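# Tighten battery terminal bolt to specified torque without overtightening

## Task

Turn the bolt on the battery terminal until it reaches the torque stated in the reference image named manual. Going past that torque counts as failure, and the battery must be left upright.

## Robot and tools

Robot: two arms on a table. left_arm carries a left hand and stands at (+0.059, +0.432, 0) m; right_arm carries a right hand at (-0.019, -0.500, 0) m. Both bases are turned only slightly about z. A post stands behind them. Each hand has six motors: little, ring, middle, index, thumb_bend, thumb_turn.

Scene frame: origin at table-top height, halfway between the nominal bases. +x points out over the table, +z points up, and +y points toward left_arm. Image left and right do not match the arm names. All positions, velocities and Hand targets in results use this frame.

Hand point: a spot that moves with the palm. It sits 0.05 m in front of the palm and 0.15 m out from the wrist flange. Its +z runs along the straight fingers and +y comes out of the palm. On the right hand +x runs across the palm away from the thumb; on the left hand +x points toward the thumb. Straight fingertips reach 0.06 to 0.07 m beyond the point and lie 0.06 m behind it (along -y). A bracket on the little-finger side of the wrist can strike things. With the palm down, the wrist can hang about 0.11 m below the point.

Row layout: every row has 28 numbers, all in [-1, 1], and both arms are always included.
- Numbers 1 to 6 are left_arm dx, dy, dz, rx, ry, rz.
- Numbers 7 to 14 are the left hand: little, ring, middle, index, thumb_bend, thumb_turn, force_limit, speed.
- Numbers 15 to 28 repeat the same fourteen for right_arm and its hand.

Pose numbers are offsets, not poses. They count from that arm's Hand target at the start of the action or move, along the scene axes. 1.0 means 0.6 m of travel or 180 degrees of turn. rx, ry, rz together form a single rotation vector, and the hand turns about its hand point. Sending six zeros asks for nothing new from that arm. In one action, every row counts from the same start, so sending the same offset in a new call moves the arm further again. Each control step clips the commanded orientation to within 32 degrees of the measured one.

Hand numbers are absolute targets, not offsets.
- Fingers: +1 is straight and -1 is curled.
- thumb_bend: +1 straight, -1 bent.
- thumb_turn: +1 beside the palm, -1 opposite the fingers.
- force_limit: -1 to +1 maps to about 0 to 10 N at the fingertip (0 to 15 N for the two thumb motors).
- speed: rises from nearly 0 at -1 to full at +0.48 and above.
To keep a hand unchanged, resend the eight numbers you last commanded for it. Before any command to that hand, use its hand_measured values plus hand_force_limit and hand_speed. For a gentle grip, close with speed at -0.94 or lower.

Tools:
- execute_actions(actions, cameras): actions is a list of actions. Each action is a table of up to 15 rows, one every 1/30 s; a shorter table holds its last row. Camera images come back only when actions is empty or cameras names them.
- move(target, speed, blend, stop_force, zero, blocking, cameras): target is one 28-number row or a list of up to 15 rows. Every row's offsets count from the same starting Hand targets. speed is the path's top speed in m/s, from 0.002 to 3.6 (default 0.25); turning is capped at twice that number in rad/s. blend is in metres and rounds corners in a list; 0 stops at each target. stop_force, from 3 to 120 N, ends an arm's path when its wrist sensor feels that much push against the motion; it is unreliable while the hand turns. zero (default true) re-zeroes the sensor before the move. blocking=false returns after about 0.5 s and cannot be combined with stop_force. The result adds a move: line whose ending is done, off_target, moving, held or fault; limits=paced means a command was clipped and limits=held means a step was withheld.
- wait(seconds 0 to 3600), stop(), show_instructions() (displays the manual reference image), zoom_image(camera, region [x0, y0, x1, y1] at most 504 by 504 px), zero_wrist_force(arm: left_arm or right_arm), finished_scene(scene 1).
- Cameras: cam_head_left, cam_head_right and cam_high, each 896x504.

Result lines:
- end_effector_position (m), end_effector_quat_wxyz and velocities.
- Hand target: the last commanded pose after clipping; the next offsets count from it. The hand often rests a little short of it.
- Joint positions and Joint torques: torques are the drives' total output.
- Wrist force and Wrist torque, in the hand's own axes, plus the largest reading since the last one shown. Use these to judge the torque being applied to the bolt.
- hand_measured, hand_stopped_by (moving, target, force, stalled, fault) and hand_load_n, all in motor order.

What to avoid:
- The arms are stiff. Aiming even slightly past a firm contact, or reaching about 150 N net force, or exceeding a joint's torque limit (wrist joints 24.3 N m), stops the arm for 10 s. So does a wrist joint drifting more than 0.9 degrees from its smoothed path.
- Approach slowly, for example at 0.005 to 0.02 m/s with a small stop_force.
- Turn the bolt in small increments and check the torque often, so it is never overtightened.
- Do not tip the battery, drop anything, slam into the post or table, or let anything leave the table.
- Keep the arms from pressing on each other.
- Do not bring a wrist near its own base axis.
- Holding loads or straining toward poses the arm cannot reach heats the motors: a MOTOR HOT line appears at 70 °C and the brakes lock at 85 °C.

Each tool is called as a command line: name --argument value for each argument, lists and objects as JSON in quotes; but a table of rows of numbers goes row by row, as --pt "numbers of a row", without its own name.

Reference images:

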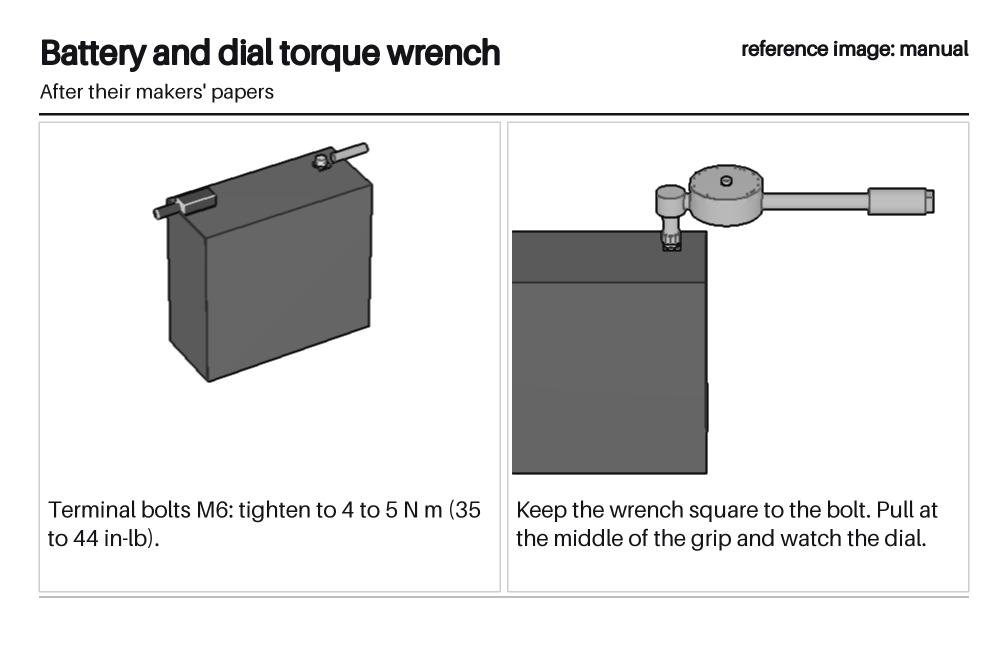

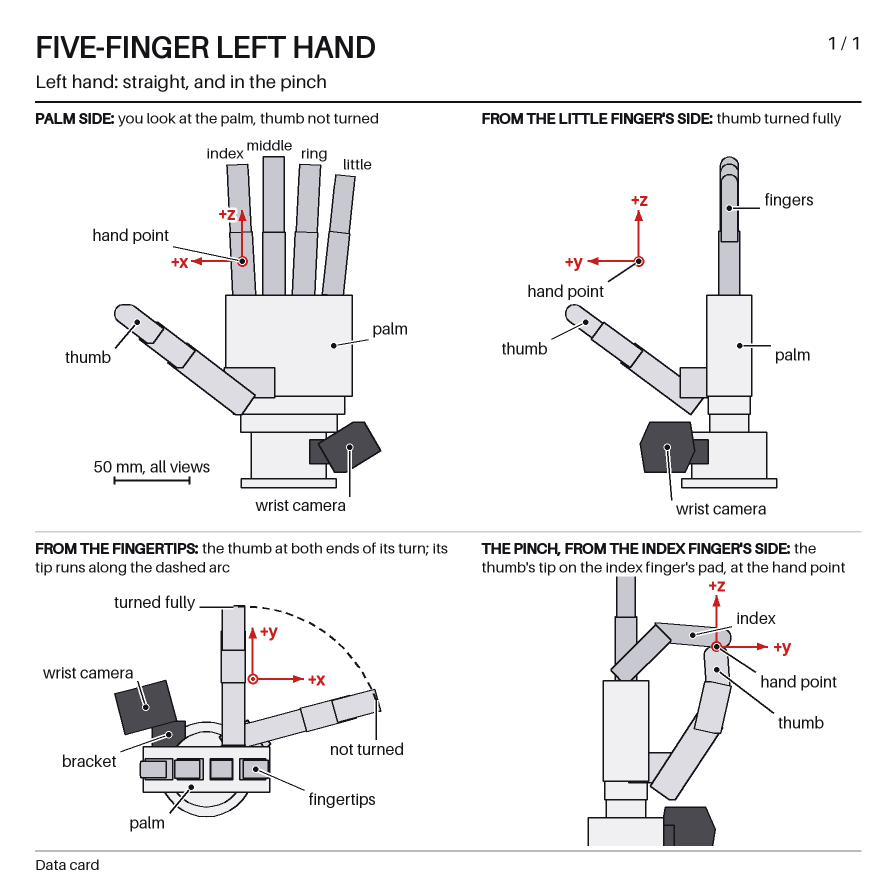

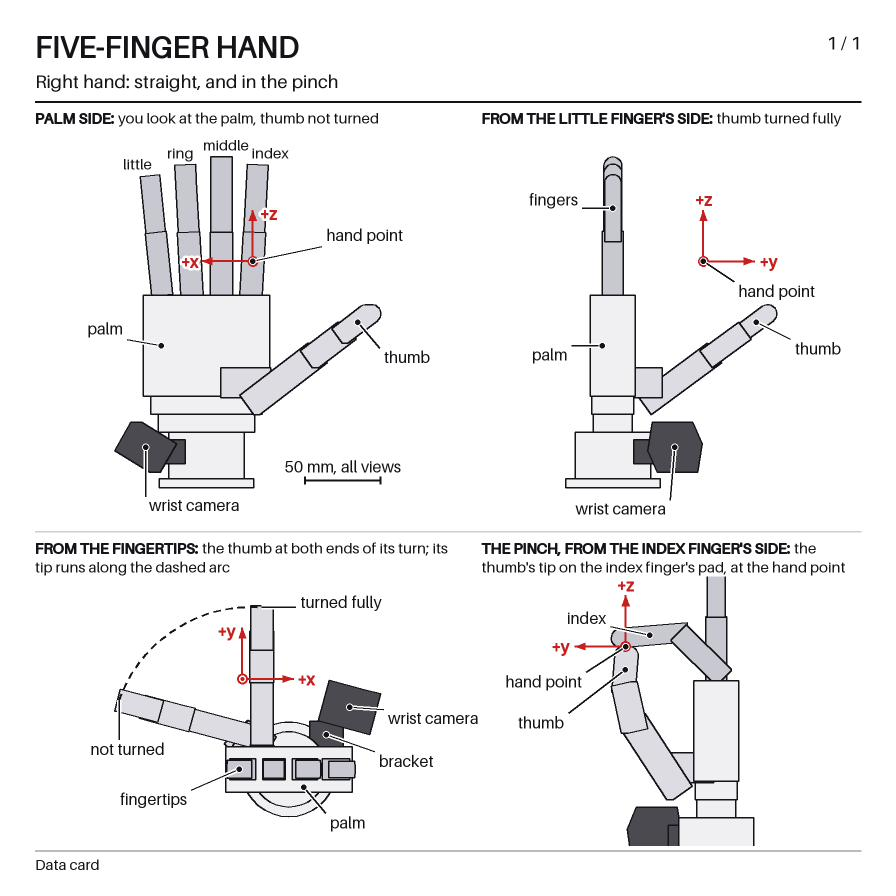

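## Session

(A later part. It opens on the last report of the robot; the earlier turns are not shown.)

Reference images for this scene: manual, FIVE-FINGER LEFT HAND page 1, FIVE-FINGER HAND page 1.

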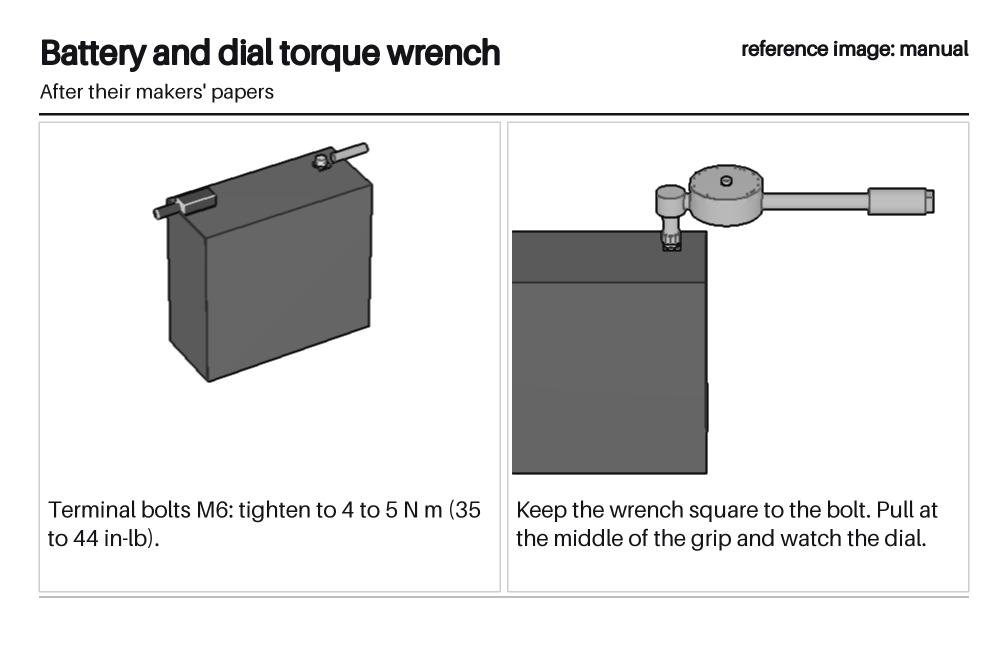

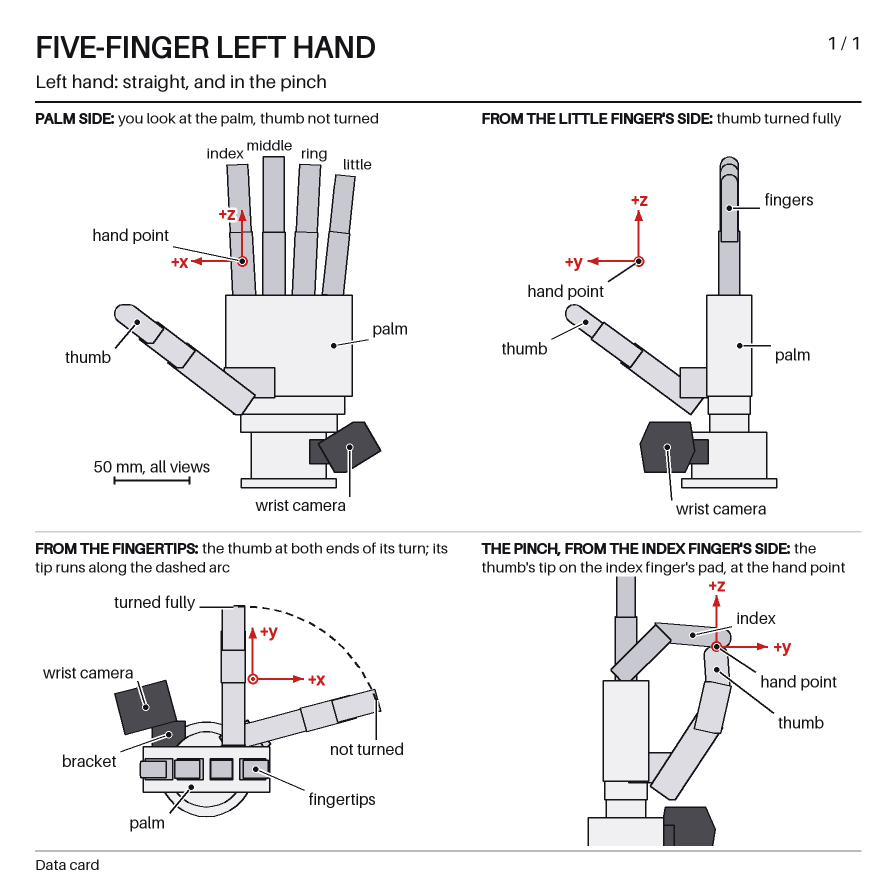

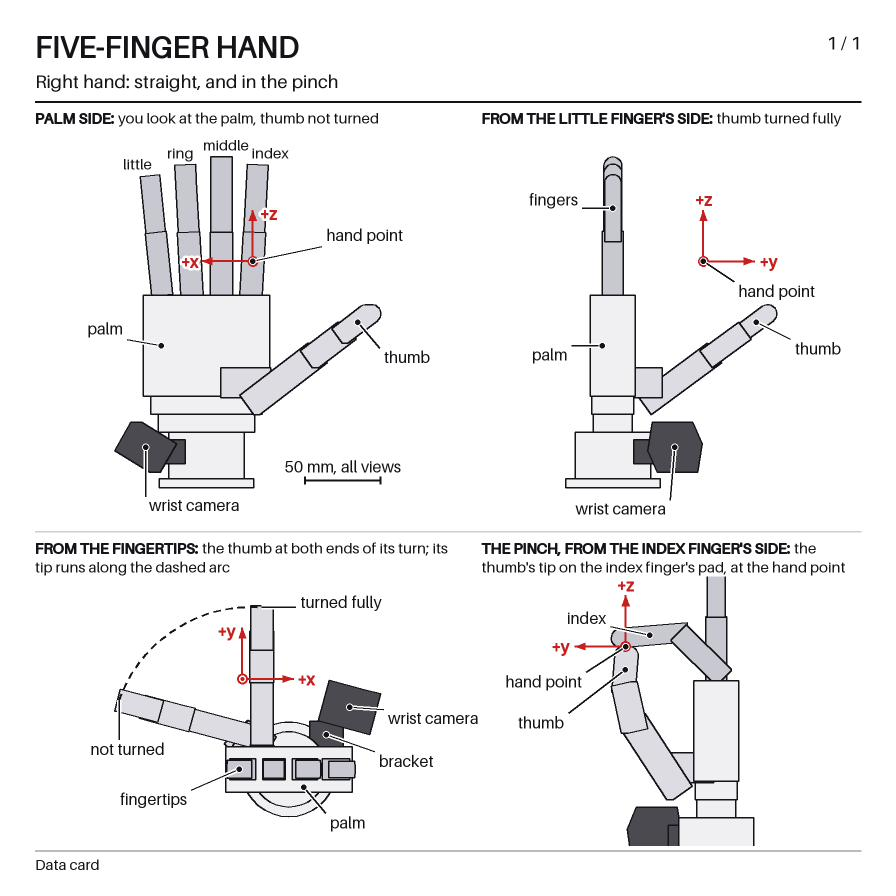

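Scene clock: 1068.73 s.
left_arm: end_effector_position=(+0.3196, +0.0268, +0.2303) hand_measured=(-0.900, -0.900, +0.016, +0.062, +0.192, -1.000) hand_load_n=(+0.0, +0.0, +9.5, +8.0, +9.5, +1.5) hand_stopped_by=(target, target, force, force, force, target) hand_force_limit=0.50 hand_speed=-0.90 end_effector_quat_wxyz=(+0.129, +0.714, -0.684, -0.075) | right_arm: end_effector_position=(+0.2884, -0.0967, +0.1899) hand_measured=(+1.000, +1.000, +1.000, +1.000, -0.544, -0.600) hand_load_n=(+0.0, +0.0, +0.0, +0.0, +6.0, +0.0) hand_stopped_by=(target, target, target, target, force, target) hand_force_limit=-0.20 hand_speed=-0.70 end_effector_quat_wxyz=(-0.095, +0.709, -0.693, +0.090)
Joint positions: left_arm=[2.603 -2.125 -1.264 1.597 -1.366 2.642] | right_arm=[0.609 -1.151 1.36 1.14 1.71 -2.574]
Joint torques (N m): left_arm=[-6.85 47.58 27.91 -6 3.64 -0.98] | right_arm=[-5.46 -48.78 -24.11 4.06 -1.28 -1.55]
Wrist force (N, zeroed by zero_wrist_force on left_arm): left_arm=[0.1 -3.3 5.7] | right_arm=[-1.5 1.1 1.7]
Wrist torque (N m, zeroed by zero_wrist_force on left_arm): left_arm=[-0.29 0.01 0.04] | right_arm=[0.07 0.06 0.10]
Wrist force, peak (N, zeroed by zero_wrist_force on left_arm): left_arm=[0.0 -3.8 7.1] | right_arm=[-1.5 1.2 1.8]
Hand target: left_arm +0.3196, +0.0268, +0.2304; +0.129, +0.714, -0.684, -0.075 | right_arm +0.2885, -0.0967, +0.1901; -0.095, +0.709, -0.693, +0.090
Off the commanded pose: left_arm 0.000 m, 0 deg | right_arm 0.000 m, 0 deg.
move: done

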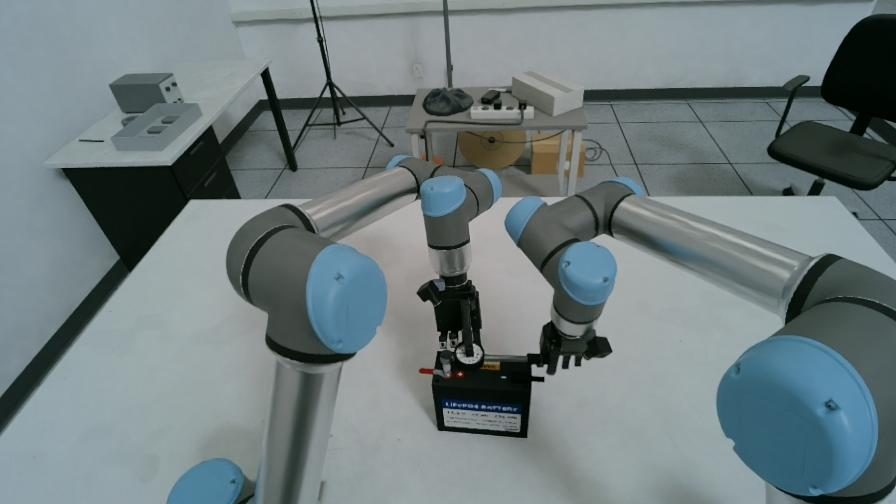

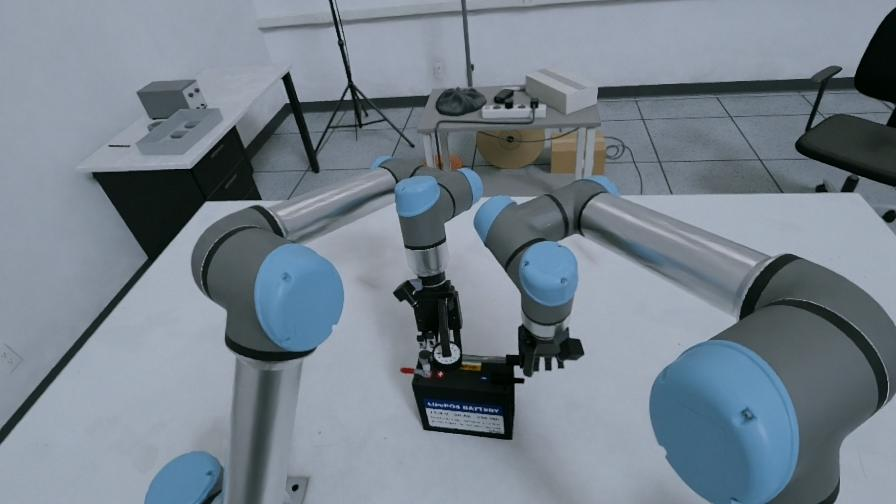

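move --target '[0,0,0.03,0,0,0,-0.9,-0.9,-0.5,-0.5,-0.1,-1,0.5,-0.9,0,0,0.03,0,0,0,1,1,1,1,-0.75,-0.6,-0.2,-0.7]' --speed 0.04 --cameras '["cam_head_left","cam_head_right"]'

zoom_image --camera "cam_head_left" --region '[434, 346, 462, 380]'

zoom_image --camera "cam_head_right" --region '[414, 346, 442, 380]'

Scene clock: 1070.23 s.
left_arm: end_effector_position=(+0.3196, +0.0268, +0.2482) hand_measured=(-0.900, -0.900, +0.016, +0.062, +0.192, -1.000) hand_load_n=(+0.0, +0.0, +9.5, +8.0, +9.5, +1.5) hand_stopped_by=(target, target, force, force, force, target) hand_force_limit=0.50 hand_speed=-0.90 end_effector_quat_wxyz=(+0.129, +0.714, -0.684, -0.075) | right_arm: end_effector_position=(+0.2884, -0.0967, +0.2079) hand_measured=(+1.000, +1.000, +1.000, +1.000, -0.544, -0.600) hand_load_n=(+0.0, +0.0, +0.0, +0.0, +6.0, +0.0) hand_stopped_by=(target, target, target, target, force, target) hand_force_limit=-0.20 hand_speed=-0.70 end_effector_quat_wxyz=(-0.095, +0.709, -0.693, +0.090)
Joint positions: left_arm=[2.603 -2.115 -1.233 1.556 -1.366 2.642] | right_arm=[0.609 -1.159 1.325 1.184 1.71 -2.574]
Joint torques (N m): left_arm=[-3.56 47.92 28.88 -6.16 3.1 -1.2] | right_arm=[-5.64 -49.12 -24.04 3.8 0.35 -0.91]
Wrist force (N, zeroed by zero_wrist_force on left_arm): left_arm=[0.0 -2.9 5.2] | right_arm=[-1.3 1.1 1.6]
Wrist torque (N m, zeroed by zero_wrist_force on left_arm): left_arm=[-0.25 0.04 0.02] | right_arm=[0.07 0.04 0.11]
Wrist force, peak (N, zeroed by zero_wrist_force on left_arm): left_arm=[0.0 -3.2 6.1] | right_arm=[-2.0 1.3 1.7]
Hand target: left_arm +0.3196, +0.0268, +0.2484; +0.129, +0.714, -0.684, -0.075 | right_arm +0.2885, -0.0967, +0.2081; -0.095, +0.709, -0.693, +0.090
Off the commanded pose: left_arm 0.000 m, 0 deg | right_arm 0.000 m, 0 deg.
move: done

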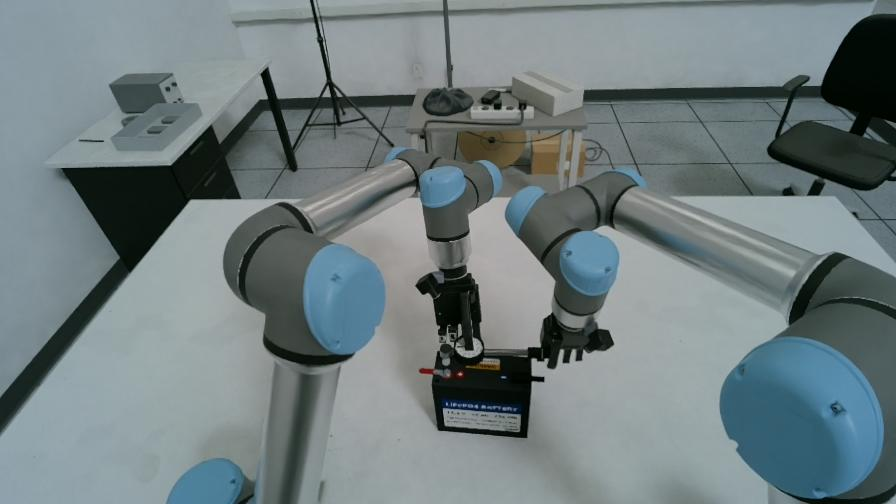

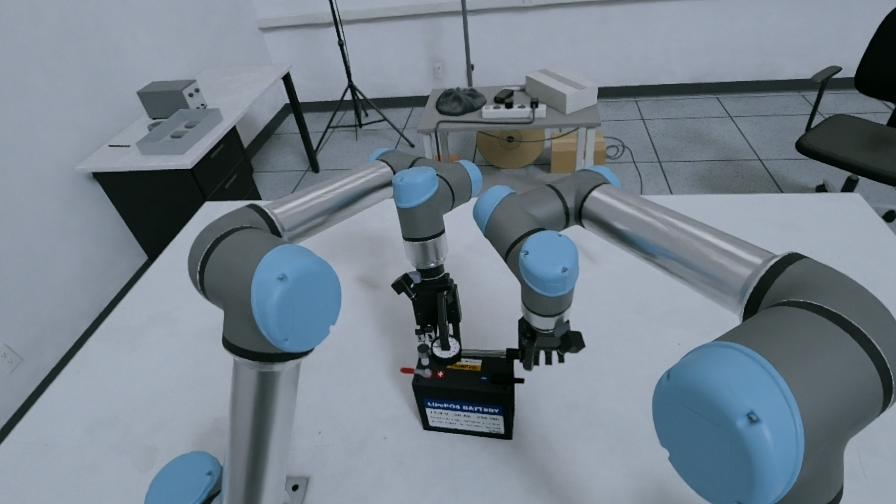

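Scaled by 14.824 from the camera's image (finer frame: 1280x720).

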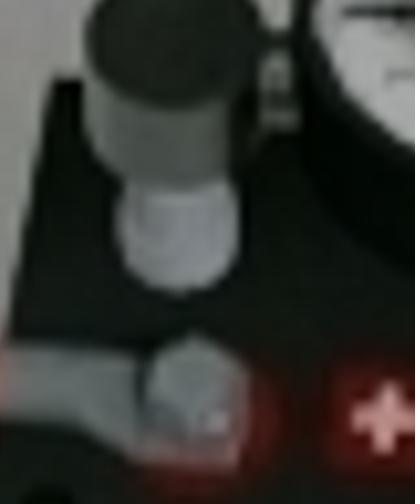

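Scaled by 14.824 from the camera's image (finer frame: 1280x720).

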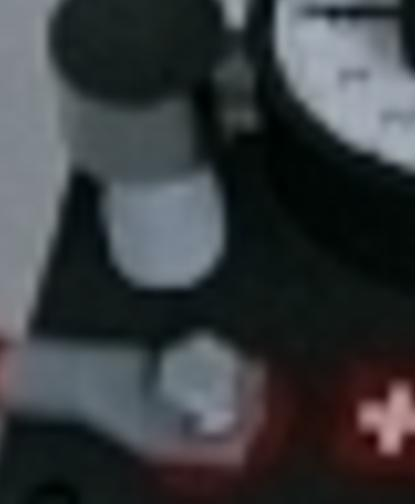

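move --pt "0.002 0 -0.03 0 0 0 -0.9 -0.9 -0.5 -0.5 -0.1 -1 0.5 -0.9 0.002 0 -0.03 0 0 0 1 1 1 1 -0.75 -0.6 -0.2 -0.7" --pt "0.002 0 -0.0475 0 0 0 -0.9 -0.9 -0.5 -0.5 -0.1 -1 0.5 -0.9 0.002 0 -0.0475 0 0 0 1 1 1 1 -0.75 -0.6 -0.2 -0.7" --speed '[0.03,0.02]'

move --target '[0,0,-0.0063,0,0,0,-0.9,-0.9,-0.5,-0.5,-0.1,-1,0.5,-0.9,0,0,-0.0063,0,0,0,1,1,1,1,-0.75,-0.6,-0.2,-0.7]' --speed 0.004 --stop_force 4

Scene clock: 1073.70 s.
left_arm: end_effector_position=(+0.3208, +0.0269, +0.2200) hand_measured=(-0.900, -0.900, +0.016, +0.062, +0.192, -1.000) hand_load_n=(+0.0, +0.0, +9.5, +8.0, +9.5, +1.5) hand_stopped_by=(target, target, force, force, force, target) hand_force_limit=0.50 hand_speed=-0.90 end_effector_quat_wxyz=(+0.129, +0.714, -0.684, -0.075) | right_arm: end_effector_position=(+0.2897, -0.0967, +0.1797) hand_measured=(+1.000, +1.000, +1.000, +1.000, -0.544, -0.600) hand_load_n=(+0.0, +0.0, +0.0, +0.0, +5.5, +0.0) hand_stopped_by=(target, target, target, target, force, target) hand_force_limit=-0.20 hand_speed=-0.70 end_effector_quat_wxyz=(-0.095, +0.709, -0.693, +0.090)
Joint positions: left_arm=[2.604 -2.133 -1.277 1.619 -1.366 2.643] | right_arm=[0.608 -1.144 1.376 1.117 1.71 -2.575]
Joint torques (N m): left_arm=[11.46 30.48 10.48 -0.73 -1.49 1.43] | right_arm=[-8.02 -25.55 -11.65 -0.62 -1.6 -1.46]
Wrist force (N, zeroed by zero_wrist_force on left_arm): left_arm=[0.2 -3.3 5.5] | right_arm=[-1.4 1.1 1.8]
Wrist torque (N m, zeroed by zero_wrist_force on left_arm): left_arm=[-0.33 0.01 -0.04] | right_arm=[0.06 0.04 0.10]
Wrist force, peak (N, zeroed by zero_wrist_force on left_arm): left_arm=[0.2 -3.5 5.9] | right_arm=[-1.7 1.3 2.0]
Hand target: left_arm +0.3208, +0.0268, +0.2199; +0.129, +0.714, -0.684, -0.075 | right_arm +0.2897, -0.0967, +0.1796; -0.095, +0.709, -0.693, +0.090
Off the commanded pose: left_arm 0.000 m, 0 deg | right_arm 0.000 m, 0 deg.
move: done

Scene clock: 1075.47 s.
left_arm: end_effector_position=(+0.3208, +0.0269, +0.2184) hand_measured=(-0.900, -0.900, +0.016, +0.062, +0.192, -1.000) hand_load_n=(+0.0, +0.0, +9.0, +9.5, +10.0, +3.5) hand_stopped_by=(target, target, force, force, force, target) hand_force_limit=0.50 hand_speed=-0.90 end_effector_quat_wxyz=(+0.129, +0.714, -0.684, -0.075) | right_arm: end_effector_position=(+0.2897, -0.0967, +0.1758) hand_measured=(+1.000, +1.000, +1.000, +1.000, -0.544, -0.600) hand_load_n=(+0.0, +0.0, +0.0, +0.0, +6.0, +0.0) hand_stopped_by=(target, target, target, target, force, target) hand_force_limit=-0.20 hand_speed=-0.70 end_effector_quat_wxyz=(-0.095, +0.709, -0.693, +0.090)
Joint positions: left_arm=[2.604 -2.134 -1.28 1.623 -1.366 2.643] | right_arm=[0.607 -1.142 1.383 1.108 1.71 -2.575]
Joint torques (N m): left_arm=[11.63 46.11 28.05 -6.09 -0.65 1.36] | right_arm=[-5.09 -24.85 -10.52 -0.6 -1.47 -1.61]
Wrist force (N, zeroed by zero_wrist_force on left_arm): left_arm=[0.4 -3.2 5.6] | right_arm=[-1.8 0.6 0.6]
Wrist torque (N m, zeroed by zero_wrist_force on left_arm): left_arm=[-0.42 0.00 -0.08] | right_arm=[0.10 0.07 0.09]
Wrist force, peak (N, zeroed by zero_wrist_force on left_arm): left_arm=[0.6 -3.3 6.1] | right_arm=[-1.6 0.3 2.4]
Hand target: left_arm +0.3208, +0.0269, +0.2184; +0.129, +0.714, -0.684, -0.075 (not the last commanded pose) | right_arm +0.2897, -0.0967, +0.1758; -0.095, +0.709, -0.693, +0.090
Off the commanded pose: left_arm 0.002 m, 0 deg | right_arm 0.000 m, 0 deg.
move: contact (left_arm)

move --target '[0.00237,0.00013,0.0008,0,0,0.00833,-0.9,-0.9,-0.5,-0.5,-0.1,-1,0.5,-0.9,0.00752,-0.0015,0.0046,0,0,0.00833,1,1,1,1,-0.75,-0.6,-0.2,-0.7]' --speed 0.01

move --target '[0,0,-0.0058,0,0,0,-0.9,-0.9,-0.5,-0.5,-0.1,-1,0.5,-0.9,0,0,-0.0058,0,0,0,1,1,1,1,-0.75,-0.6,-0.2,-0.7]' --speed 0.005 --stop_force 4

Scene clock: 1077.57 s.
left_arm: end_effector_position=(+0.3222, +0.0269, +0.2189) hand_measured=(-0.900, -0.900, +0.016, +0.062, +0.192, -1.000) hand_load_n=(+0.0, +0.0, +9.5, +8.0, +10.0, +1.5) hand_stopped_by=(target, target, force, force, force, target) hand_force_limit=0.50 hand_speed=-0.90 end_effector_quat_wxyz=(+0.130, +0.723, -0.675, -0.073) | right_arm: end_effector_position=(+0.2941, -0.0976, +0.1785) hand_measured=(+1.000, +1.000, +1.000, +1.000, -0.544, -0.600) hand_load_n=(+0.0, +0.0, +0.0, +0.0, +6.0, +0.0) hand_stopped_by=(target, target, target, target, force, target) hand_force_limit=-0.20 hand_speed=-0.70 end_effector_quat_wxyz=(-0.096, +0.718, -0.683, +0.088)
Joint positions: left_arm=[2.61 -2.128 -1.287 1.628 -1.362 2.623] | right_arm=[0.599 -1.138 1.369 1.113 1.703 -2.609]
Joint torques (N m): left_arm=[12.09 47.15 10.53 -0.82 3.46 -1.22] | right_arm=[-8.04 -26.19 -24.07 4.51 -0.99 -1.61]
Wrist force (N, zeroed by zero_wrist_force on left_arm): left_arm=[3.2 -1.9 4.6] | right_arm=[-3.9 1.2 1.8]
Wrist torque (N m, zeroed by zero_wrist_force on left_arm): left_arm=[-0.23 -0.11 0.08] | right_arm=[0.08 0.15 -0.02]
Wrist force, peak (N, zeroed by zero_wrist_force on left_arm): left_arm=[0.5 -3.8 6.4] | right_arm=[-4.1 1.2 2.2]
Hand target: left_arm +0.3222, +0.0269, +0.2189; +0.130, +0.723, -0.675, -0.073 | right_arm +0.2942, -0.0976, +0.1786; -0.096, +0.718, -0.683, +0.088
Off the commanded pose: left_arm 0.000 m, 0 deg | right_arm 0.000 m, 0 deg.
move: done

Scene clock: 1079.13 s.
left_arm: end_effector_position=(+0.3222, +0.0269, +0.2182) hand_measured=(-0.900, -0.900, +0.016, +0.062, +0.192, -1.000) hand_load_n=(+0.0, +0.0, +9.0, +10.0, +10.0, +4.0) hand_stopped_by=(target, target, force, force, force, target) hand_force_limit=0.50 hand_speed=-0.90 end_effector_quat_wxyz=(+0.130, +0.723, -0.675, -0.073) | right_arm: end_effector_position=(+0.2942, -0.0976, +0.1751) hand_measured=(+1.000, +1.000, +1.000, +1.000, -0.544, -0.600) hand_load_n=(+0.0, +0.0, +0.0, +0.0, +6.0, +0.0) hand_stopped_by=(target, target, target, target, force, target) hand_force_limit=-0.20 hand_speed=-0.70 end_effector_quat_wxyz=(-0.096, +0.718, -0.683, +0.088)
Joint positions: left_arm=[2.61 -2.129 -1.288 1.63 -1.362 2.623] | right_arm=[0.599 -1.136 1.375 1.105 1.702 -2.609]
Joint torques (N m): left_arm=[11.66 48.05 27.32 -6.04 0.04 -0.61] | right_arm=[-6.55 -25.46 -10.55 -0.35 -0.98 -1.51]
Wrist force (N, zeroed by zero_wrist_force on left_arm): left_arm=[2.1 -2.7 6.2] | right_arm=[-3.9 0.8 1.1]
Wrist torque (N m, zeroed by zero_wrist_force on left_arm): left_arm=[-0.37 0.01 -0.01] | right_arm=[0.11 0.17 -0.03]
Wrist force, peak (N, zeroed by zero_wrist_force on left_arm): left_arm=[2.0 -3.1 6.4] | right_arm=[-4.2 1.3 2.2]
Hand target: left_arm +0.3222, +0.0269, +0.2182; +0.130, +0.723, -0.675, -0.073 (not the last commanded pose) | right_arm +0.2942, -0.0976, +0.1751; -0.096, +0.718, -0.683, +0.088
Off the commanded pose: left_arm 0.003 m, 0 deg | right_arm 0.000 m, 0 deg.
move: contact (left_arm)

move --pt "0 0 -0.0013 0 0 0 -0.9 -0.9 -0.5 -0.5 -0.1 -1 0.5 -0.9 0 0 0.0033 0 0 0 1 1 1 1 -0.75 -0.6 -0.2 -0.7" --pt "0.00167 0 -0.0013 0 0 0 -0.9 -0.9 -0.5 -0.5 -0.1 -1 0.5 -0.9 0.00167 0 0.0033 0 0 0 1 1 1 1 -0.75 -0.6 -0.2 -0.7" --pt "0.00117 0.00117 -0.0013 0 0 0 -0.9 -0.9 -0.5 -0.5 -0.1 -1 0.5 -0.9 0.00117 0.00117 0.0033 0 0 0 1 1 1 1 -0.75 -0.6 -0.2 -0.7" --pt "0 0.00167 -0.0013 0 0 0 -0.9 -0.9 -0.5 -0.5 -0.1 -1 0.5 -0.9 0 0.00167 0.0033 0 0 0 1 1 1 1 -0.75 -0.6 -0.2 -0.7" --pt "-0.00117 0.00117 -0.0013 0 0 0 -0.9 -0.9 -0.5 -0.5 -0.1 -1 0.5 -0.9 -0.00117 0.00117 0.0033 0 0 0 1 1 1 1 -0.75 -0.6 -0.2 -0.7" --pt "-0.00167 0 -0.0013 0 0 0 -0.9 -0.9 -0.5 -0.5 -0.1 -1 0.5 -0.9 -0.00167 0 0.0033 0 0 0 1 1 1 1 -0.75 -0.6 -0.2 -0.7" --pt "-0.00117 -0.00117 -0.0013 0 0 0 -0.9 -0.9 -0.5 -0.5 -0.1 -1 0.5 -0.9 -0.00117 -0.00117 0.0033 0 0 0 1 1 1 1 -0.75 -0.6 -0.2 -0.7" --pt "0 -0.00167 -0.0013 0 0 0 -0.9 -0.9 -0.5 -0.5 -0.1 -1 0.5 -0.9 0 -0.00167 0.0033 0 0 0 1 1 1 1 -0.75 -0.6 -0.2 -0.7" --pt "0.00117 -0.00117 -0.0013 0 0 0 -0.9 -0.9 -0.5 -0.5 -0.1 -1 0.5 -0.9 0.00117 -0.00117 0.0033 0 0 0 1 1 1 1 -0.75 -0.6 -0.2 -0.7" --pt "0 0 -0.0013 0 0 0 -0.9 -0.9 -0.5 -0.5 -0.1 -1 0.5 -0.9 0 0 0.0033 0 0 0 1 1 1 1 -0.75 -0.6 -0.2 -0.7" --speed 0.004 --blend 0.0003 --stop_force 8

Scene clock: 1082.23 s.
left_arm: end_effector_position=(+0.3222, +0.0269, +0.2177) hand_measured=(-0.900, -0.900, +0.016, +0.062, +0.192, -1.000) hand_load_n=(+0.0, +0.0, +7.5, +7.0, +11.0, +2.0) hand_stopped_by=(target, target, force, force, force, target) hand_force_limit=0.50 hand_speed=-0.90 end_effector_quat_wxyz=(+0.130, +0.723, -0.675, -0.073) | right_arm: end_effector_position=(+0.2944, -0.0968, +0.1770) hand_measured=(+1.000, +1.000, +1.000, +1.000, -0.544, -0.600) hand_load_n=(+0.0, +0.0, +0.0, +0.0, +5.0, -0.5) hand_stopped_by=(target, target, target, target, force, target) hand_force_limit=-0.20 hand_speed=-0.70 end_effector_quat_wxyz=(-0.096, +0.718, -0.683, +0.088)
Joint positions: left_arm=[2.61 -2.129 -1.289 1.631 -1.362 2.623] | right_arm=[0.6 -1.135 1.368 1.111 1.703 -2.608]
Joint torques (N m): left_arm=[6.97 45.22 23.95 -3.88 -2.13 0.62] | right_arm=[-4.78 -40.49 -24.98 -1.64 -3.48 -1.18]
Wrist force (N, zeroed by zero_wrist_force on left_arm): left_arm=[-2.0 3.2 0.8] | right_arm=[7.2 -0.3 2.0]
Wrist torque (N m, zeroed by zero_wrist_force on left_arm): left_arm=[-0.15 -0.06 -0.09] | right_arm=[-0.02 -0.14 0.40]
Wrist force, peak (N, zeroed by zero_wrist_force on left_arm): left_arm=[1.8 -3.3 6.6] | right_arm=[10.2 -1.3 2.4]
Hand target: left_arm +0.3222, +0.0269, +0.2177; +0.130, +0.723, -0.675, -0.073 | right_arm +0.2944, -0.0968, +0.1770; -0.096, +0.718, -0.683, +0.088 (not the last commanded pose)
Off the commanded pose: left_arm 0.000 m, 0 deg | right_arm 0.001 m, 0 deg.
move: contact (left_arm, right_arm); path passed 3 of 10 targets

execute_actions --actions '[]'

zoom_image --camera "cam_head_left" --region '[430, 345, 480, 385]'

zoom_image --camera "cam_head_right" --region '[405, 345, 455, 385]'

Scene clock: 1082.43 s.
left_arm: end_effector_position=(+0.3222, +0.0269, +0.2177) hand_measured=(-0.900, -0.900, +0.016, +0.062, +0.192, -1.000) hand_load_n=(+0.0, -0.5, +7.5, +7.0, +11.0, +2.5) hand_stopped_by=(target, target, force, force, force, target) hand_force_limit=0.50 hand_speed=-0.90 end_effector_quat_wxyz=(+0.130, +0.723, -0.675, -0.073) | right_arm: end_effector_position=(+0.2944, -0.0968, +0.1770) hand_measured=(+1.000, +1.000, +1.000, +1.000, -0.544, -0.600) hand_load_n=(+0.0, +0.0, +0.0, +0.0, +5.5, -0.5) hand_stopped_by=(target, target, target, target, force, target) hand_force_limit=-0.20 hand_speed=-0.70 end_effector_quat_wxyz=(-0.096, +0.718, -0.683, +0.088)
Joint positions: left_arm=[2.61 -2.129 -1.289 1.631 -1.362 2.623] | right_arm=[0.6 -1.135 1.368 1.111 1.703 -2.608]
Joint velocities: within noise
Joint torques (N m): left_arm=[6.7 45.75 25.31 -3.88 -2.1 0.49] | right_arm=[-3.77 -39.95 -25.19 -1.21 -3.65 -1.5]
Wrist force (N, zeroed by zero_wrist_force on left_arm): left_arm=[-2.0 3.0 1.5] | right_arm=[7.1 0.0 2.7]
Wrist torque (N m, zeroed by zero_wrist_force on left_arm): left_arm=[-0.16 -0.06 -0.08] | right_arm=[-0.02 -0.13 0.40]
Wrist force, peak (N, zeroed by zero_wrist_force on left_arm): left_arm=[-2.2 3.2 1.0] | right_arm=[7.1 -0.1 2.8]
Hand target: left_arm +0.3222, +0.0269, +0.2177; +0.130, +0.723, -0.675, -0.073 | right_arm +0.2944, -0.0968, +0.1770; -0.096, +0.718, -0.683, +0.088 (not the last commanded pose)
Off the commanded pose: left_arm 0.000 m, 0 deg | right_arm 0.001 m, 0 deg.

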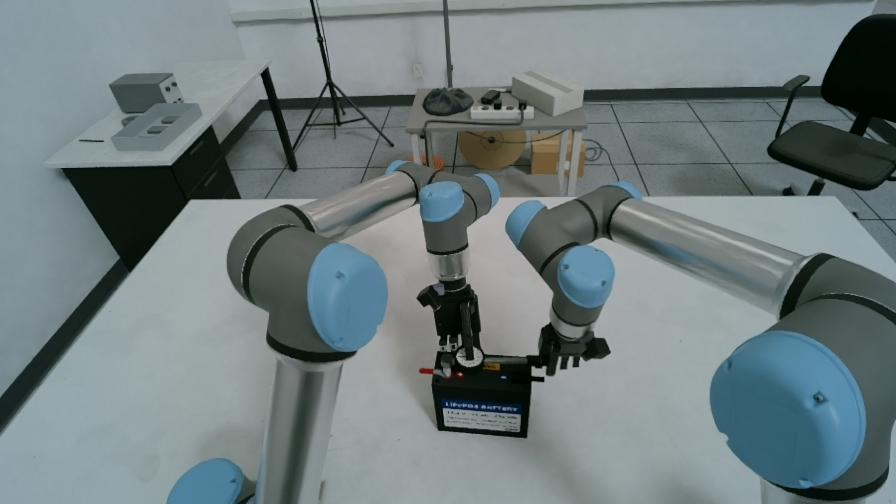

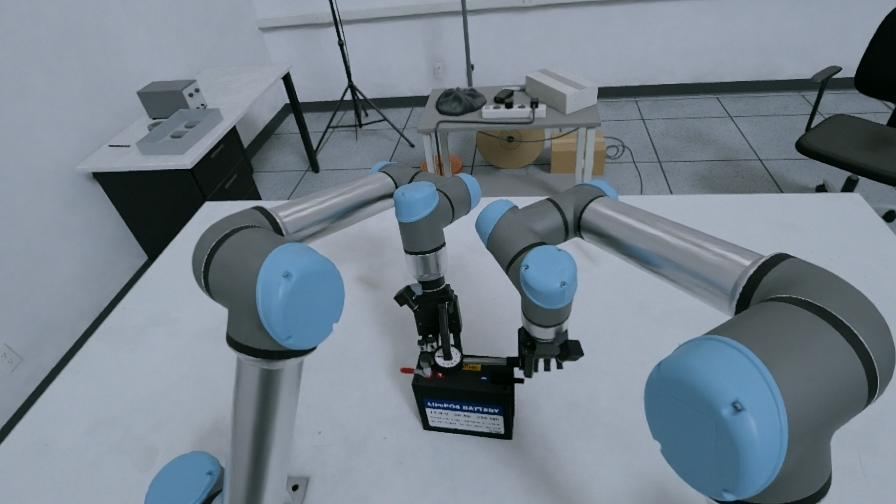

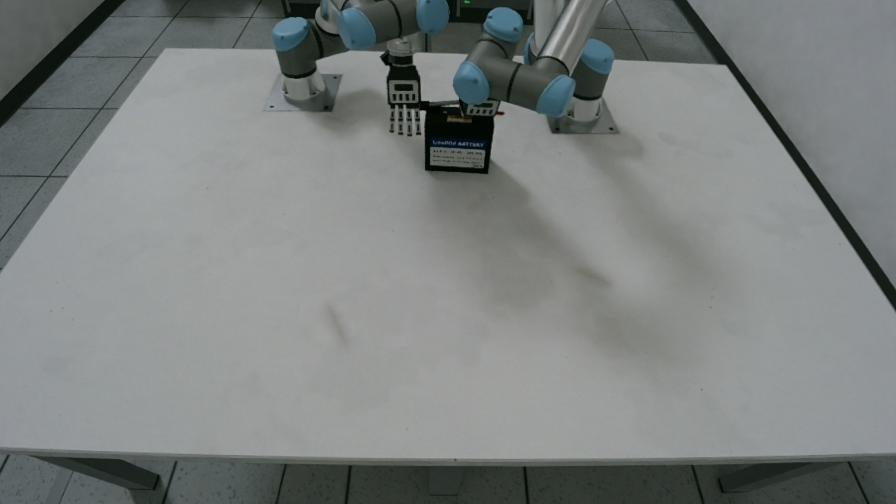

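Scaled by 10.080 from the camera's image (finer frame: 1280x720).

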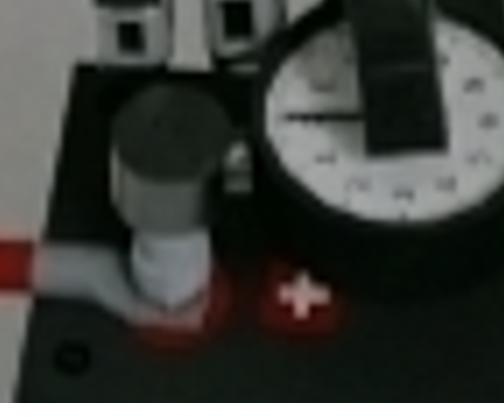

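Scaled by 10.080 from the camera's image (finer frame: 1280x720).

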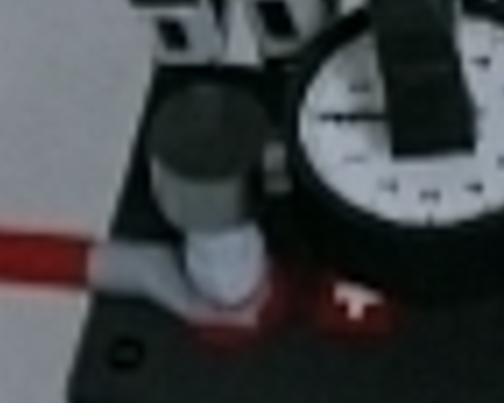

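zoom_image --camera "cam_head_left" --region '[440, 335, 560, 395]'

zoom_image --camera "cam_head_right" --region '[415, 335, 535, 395]'

Scaled by 4.200 from the camera's image (finer frame: 1280x720).

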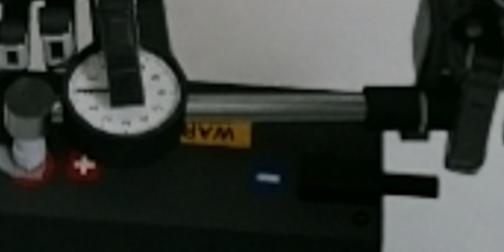

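Scaled by 4.200 from the camera's image (finer frame: 1280x720).

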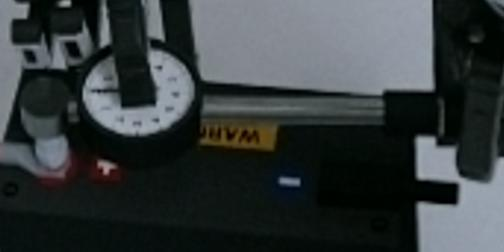

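move --target '[0,0,0.0505,0,0,0,-0.9,-0.9,-0.5,-0.5,-0.1,-1,0.5,-0.9,0,-0.00133,0.0593,0,0,0,1,1,1,1,-0.75,-0.6,-0.2,-0.7]' --speed 0.03 --cameras '["cam_head_left","cam_head_right"]'

zoom_image --camera "cam_head_left" --region '[434, 346, 462, 380]'

zoom_image --camera "cam_head_right" --region '[414, 346, 442, 380]'

zoom_image --camera "cam_head_left" --region '[440, 335, 560, 395]'

zoom_image --camera "cam_head_right" --region '[415, 335, 535, 395]'

Scene clock: 1086.03 s.
left_arm: end_effector_position=(+0.3222, +0.0269, +0.2479) hand_measured=(-0.900, -0.900, +0.016, +0.062, +0.192, -1.000) hand_load_n=(+0.0, +0.0, +10.0, +4.5, +9.0, +0.0) hand_stopped_by=(target, target, force, force, force, target) hand_force_limit=0.50 hand_speed=-0.90 end_effector_quat_wxyz=(+0.130, +0.723, -0.675, -0.073) | right_arm: end_effector_position=(+0.2944, -0.0976, +0.2125) hand_measured=(+1.000, +1.000, +1.000, +1.000, -0.544, -0.600) hand_load_n=(+0.0, +0.0, -0.5, +0.0, +5.5, +0.0) hand_stopped_by=(target, target, target, target, force, target) hand_force_limit=-0.20 hand_speed=-0.70 end_effector_quat_wxyz=(-0.096, +0.718, -0.683, +0.088)
Joint positions: left_arm=[2.61 -2.111 -1.238 1.562 -1.362 2.623] | right_arm=[0.599 -1.153 1.302 1.195 1.702 -2.609]
Joint torques (N m): left_arm=[1.09 48.2 27.68 -6.21 2 -0.78] | right_arm=[-9.03 -48.6 -25.17 4.48 -0.35 -1.52]
Wrist force (N, zeroed by zero_wrist_force on left_arm): left_arm=[3.4 -3.5 4.1] | right_arm=[-4.3 2.2 2.3]
Wrist torque (N m, zeroed by zero_wrist_force on left_arm): left_arm=[-0.32 0.01 0.12] | right_arm=[0.09 0.20 -0.09]
Wrist force, peak (N, zeroed by zero_wrist_force on left_arm): left_arm=[-4.5 -0.6 7.0] | right_arm=[8.0 -0.1 1.7]
Hand target: left_arm +0.3222, +0.0269, +0.2480; +0.130, +0.723, -0.675, -0.073 | right_arm +0.2944, -0.0976, +0.2126; -0.096, +0.718, -0.683, +0.088
Off the commanded pose: left_arm 0.000 m, 0 deg | right_arm 0.000 m, 0 deg.
move: done

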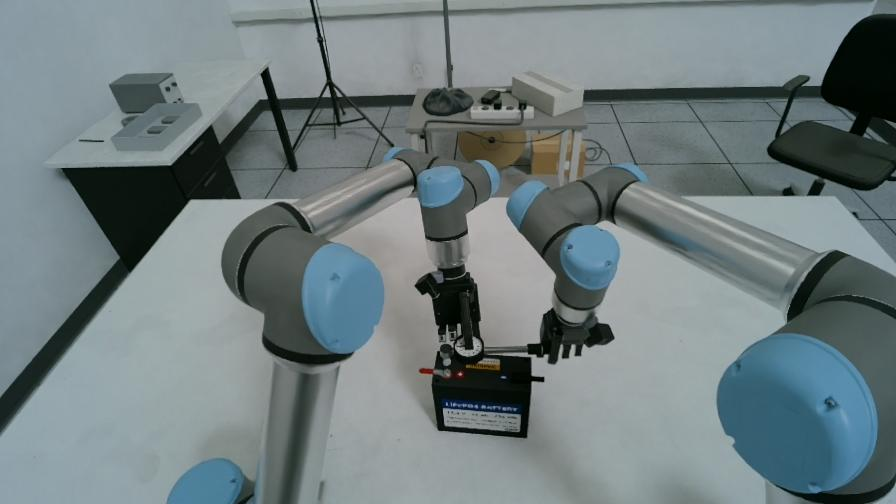

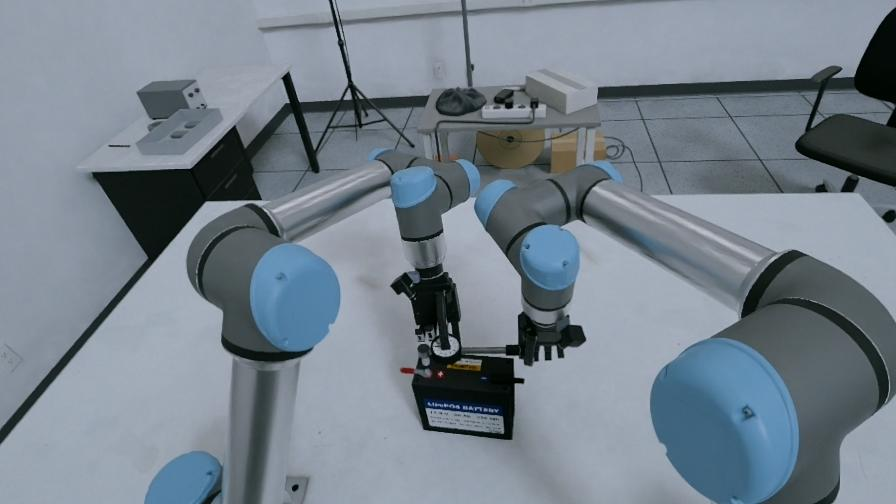

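Scaled by 14.824 from the camera's image (finer frame: 1280x720).

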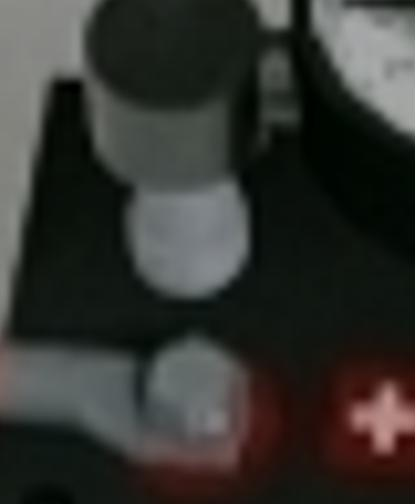

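Scaled by 14.824 from the camera's image (finer frame: 1280x720).

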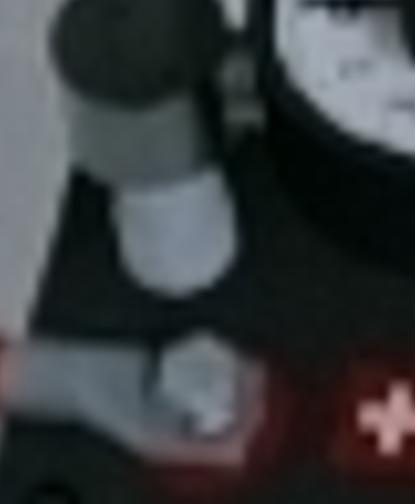

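Scaled by 4.200 from the camera's image (finer frame: 1280x720).

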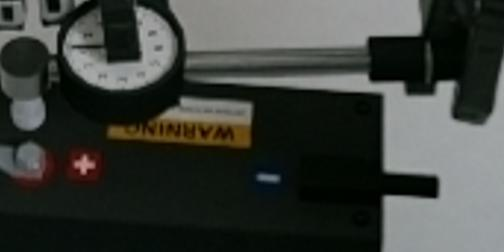

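Scaled by 4.200 from the camera's image (finer frame: 1280x720).

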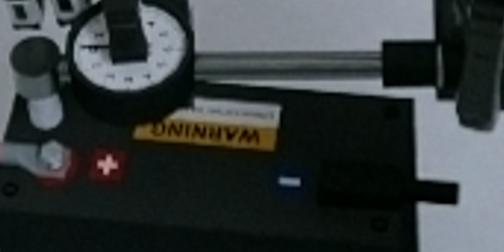

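move --target '[0,0,0,0,0,0,-0.9,-0.9,-0.5,-0.5,-0.1,-1,0.5,-0.9,0,0,0.0053,0,0,0,1,1,1,1,-0.75,-0.6,-0.2,-0.7]' --speed 0.03 --cameras '["cam_head_left","cam_head_right"]'

zoom_image --camera "cam_head_left" --region '[434, 346, 462, 380]'

zoom_image --camera "cam_head_right" --region '[414, 346, 442, 380]'

zoom_image --camera "cam_head_left" --region '[440, 335, 560, 395]'

Scene clock: 1087.17 s.
left_arm: end_effector_position=(+0.3222, +0.0269, +0.2480) hand_measured=(-0.900, -0.900, +0.016, +0.062, +0.192, -1.000) hand_load_n=(+0.0, +0.0, +11.0, +2.5, +8.0, +0.0) hand_stopped_by=(target, target, force, force, force, target) hand_force_limit=0.50 hand_speed=-0.90 end_effector_quat_wxyz=(+0.130, +0.723, -0.675, -0.073) | right_arm: end_effector_position=(+0.2944, -0.0976, +0.2157) hand_measured=(+1.000, +1.000, +1.000, +1.000, -0.544, -0.600) hand_load_n=(+0.0, +0.0, +0.0, +0.0, +5.5, +0.0) hand_stopped_by=(target, target, target, target, force, target) hand_force_limit=-0.20 hand_speed=-0.70 end_effector_quat_wxyz=(-0.096, +0.718, -0.683, +0.088)
Joint positions: left_arm=[2.61 -2.111 -1.238 1.562 -1.362 2.623] | right_arm=[0.599 -1.154 1.296 1.202 1.702 -2.609]
Joint torques (N m): left_arm=[-1.45 46.39 27.18 -5.94 -2.3 -0.85] | right_arm=[-8.7 -49.54 -25.9 4.14 1.27 -1.44]
Wrist force (N, zeroed by zero_wrist_force on left_arm): left_arm=[2.9 -3.5 4.4] | right_arm=[-3.3 2.6 3.2]
Wrist torque (N m, zeroed by zero_wrist_force on left_arm): left_arm=[-0.31 0.03 0.13] | right_arm=[0.07 0.13 -0.05]
Wrist force, peak (N, zeroed by zero_wrist_force on left_arm): left_arm=[3.2 -3.6 5.0] | right_arm=[-4.5 2.3 3.0]
Hand target: left_arm +0.3222, +0.0269, +0.2480; +0.130, +0.723, -0.675, -0.073 | right_arm +0.2944, -0.0976, +0.2158; -0.096, +0.718, -0.683, +0.088
Off the commanded pose: left_arm 0.000 m, 0 deg | right_arm 0.000 m, 0 deg.
move: done

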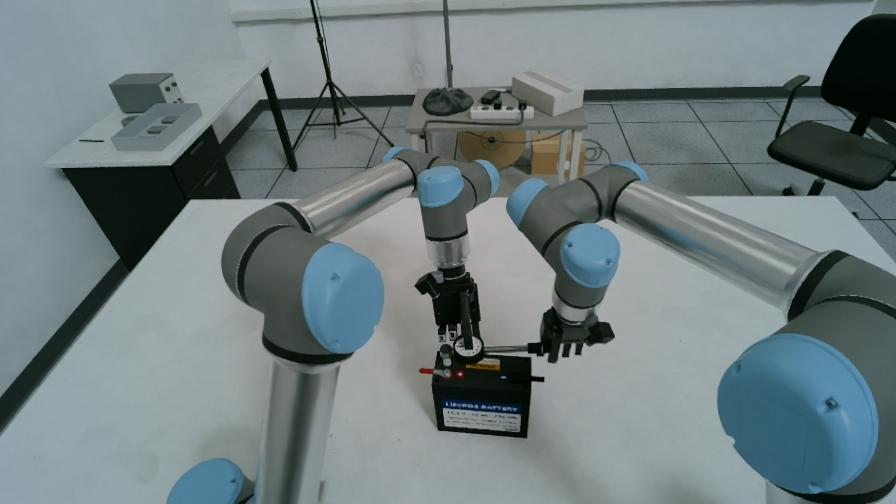

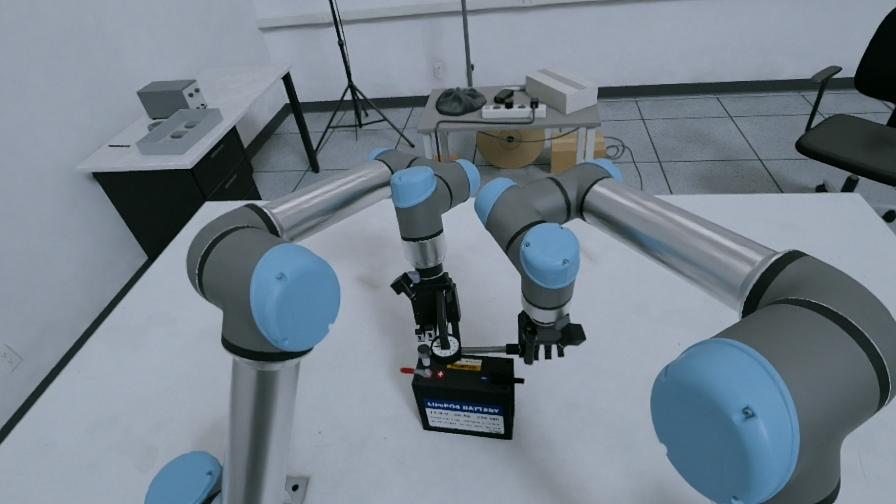

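Scaled by 14.824 from the camera's image (finer frame: 1280x720).

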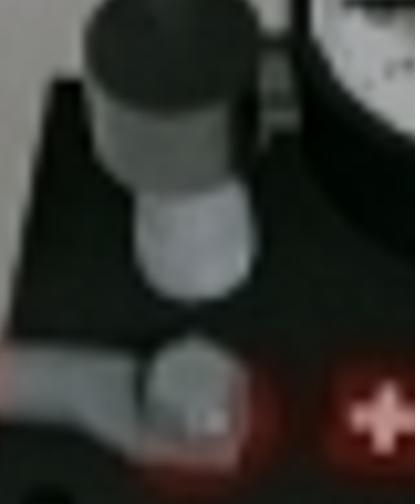

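Scaled by 14.824 from the camera's image (finer frame: 1280x720).

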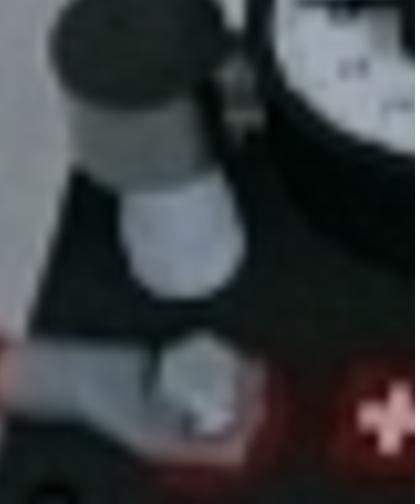

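Scaled by 4.200 from the camera's image (finer frame: 1280x720).

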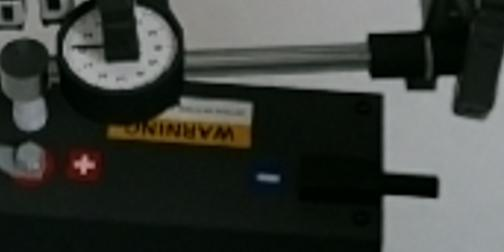

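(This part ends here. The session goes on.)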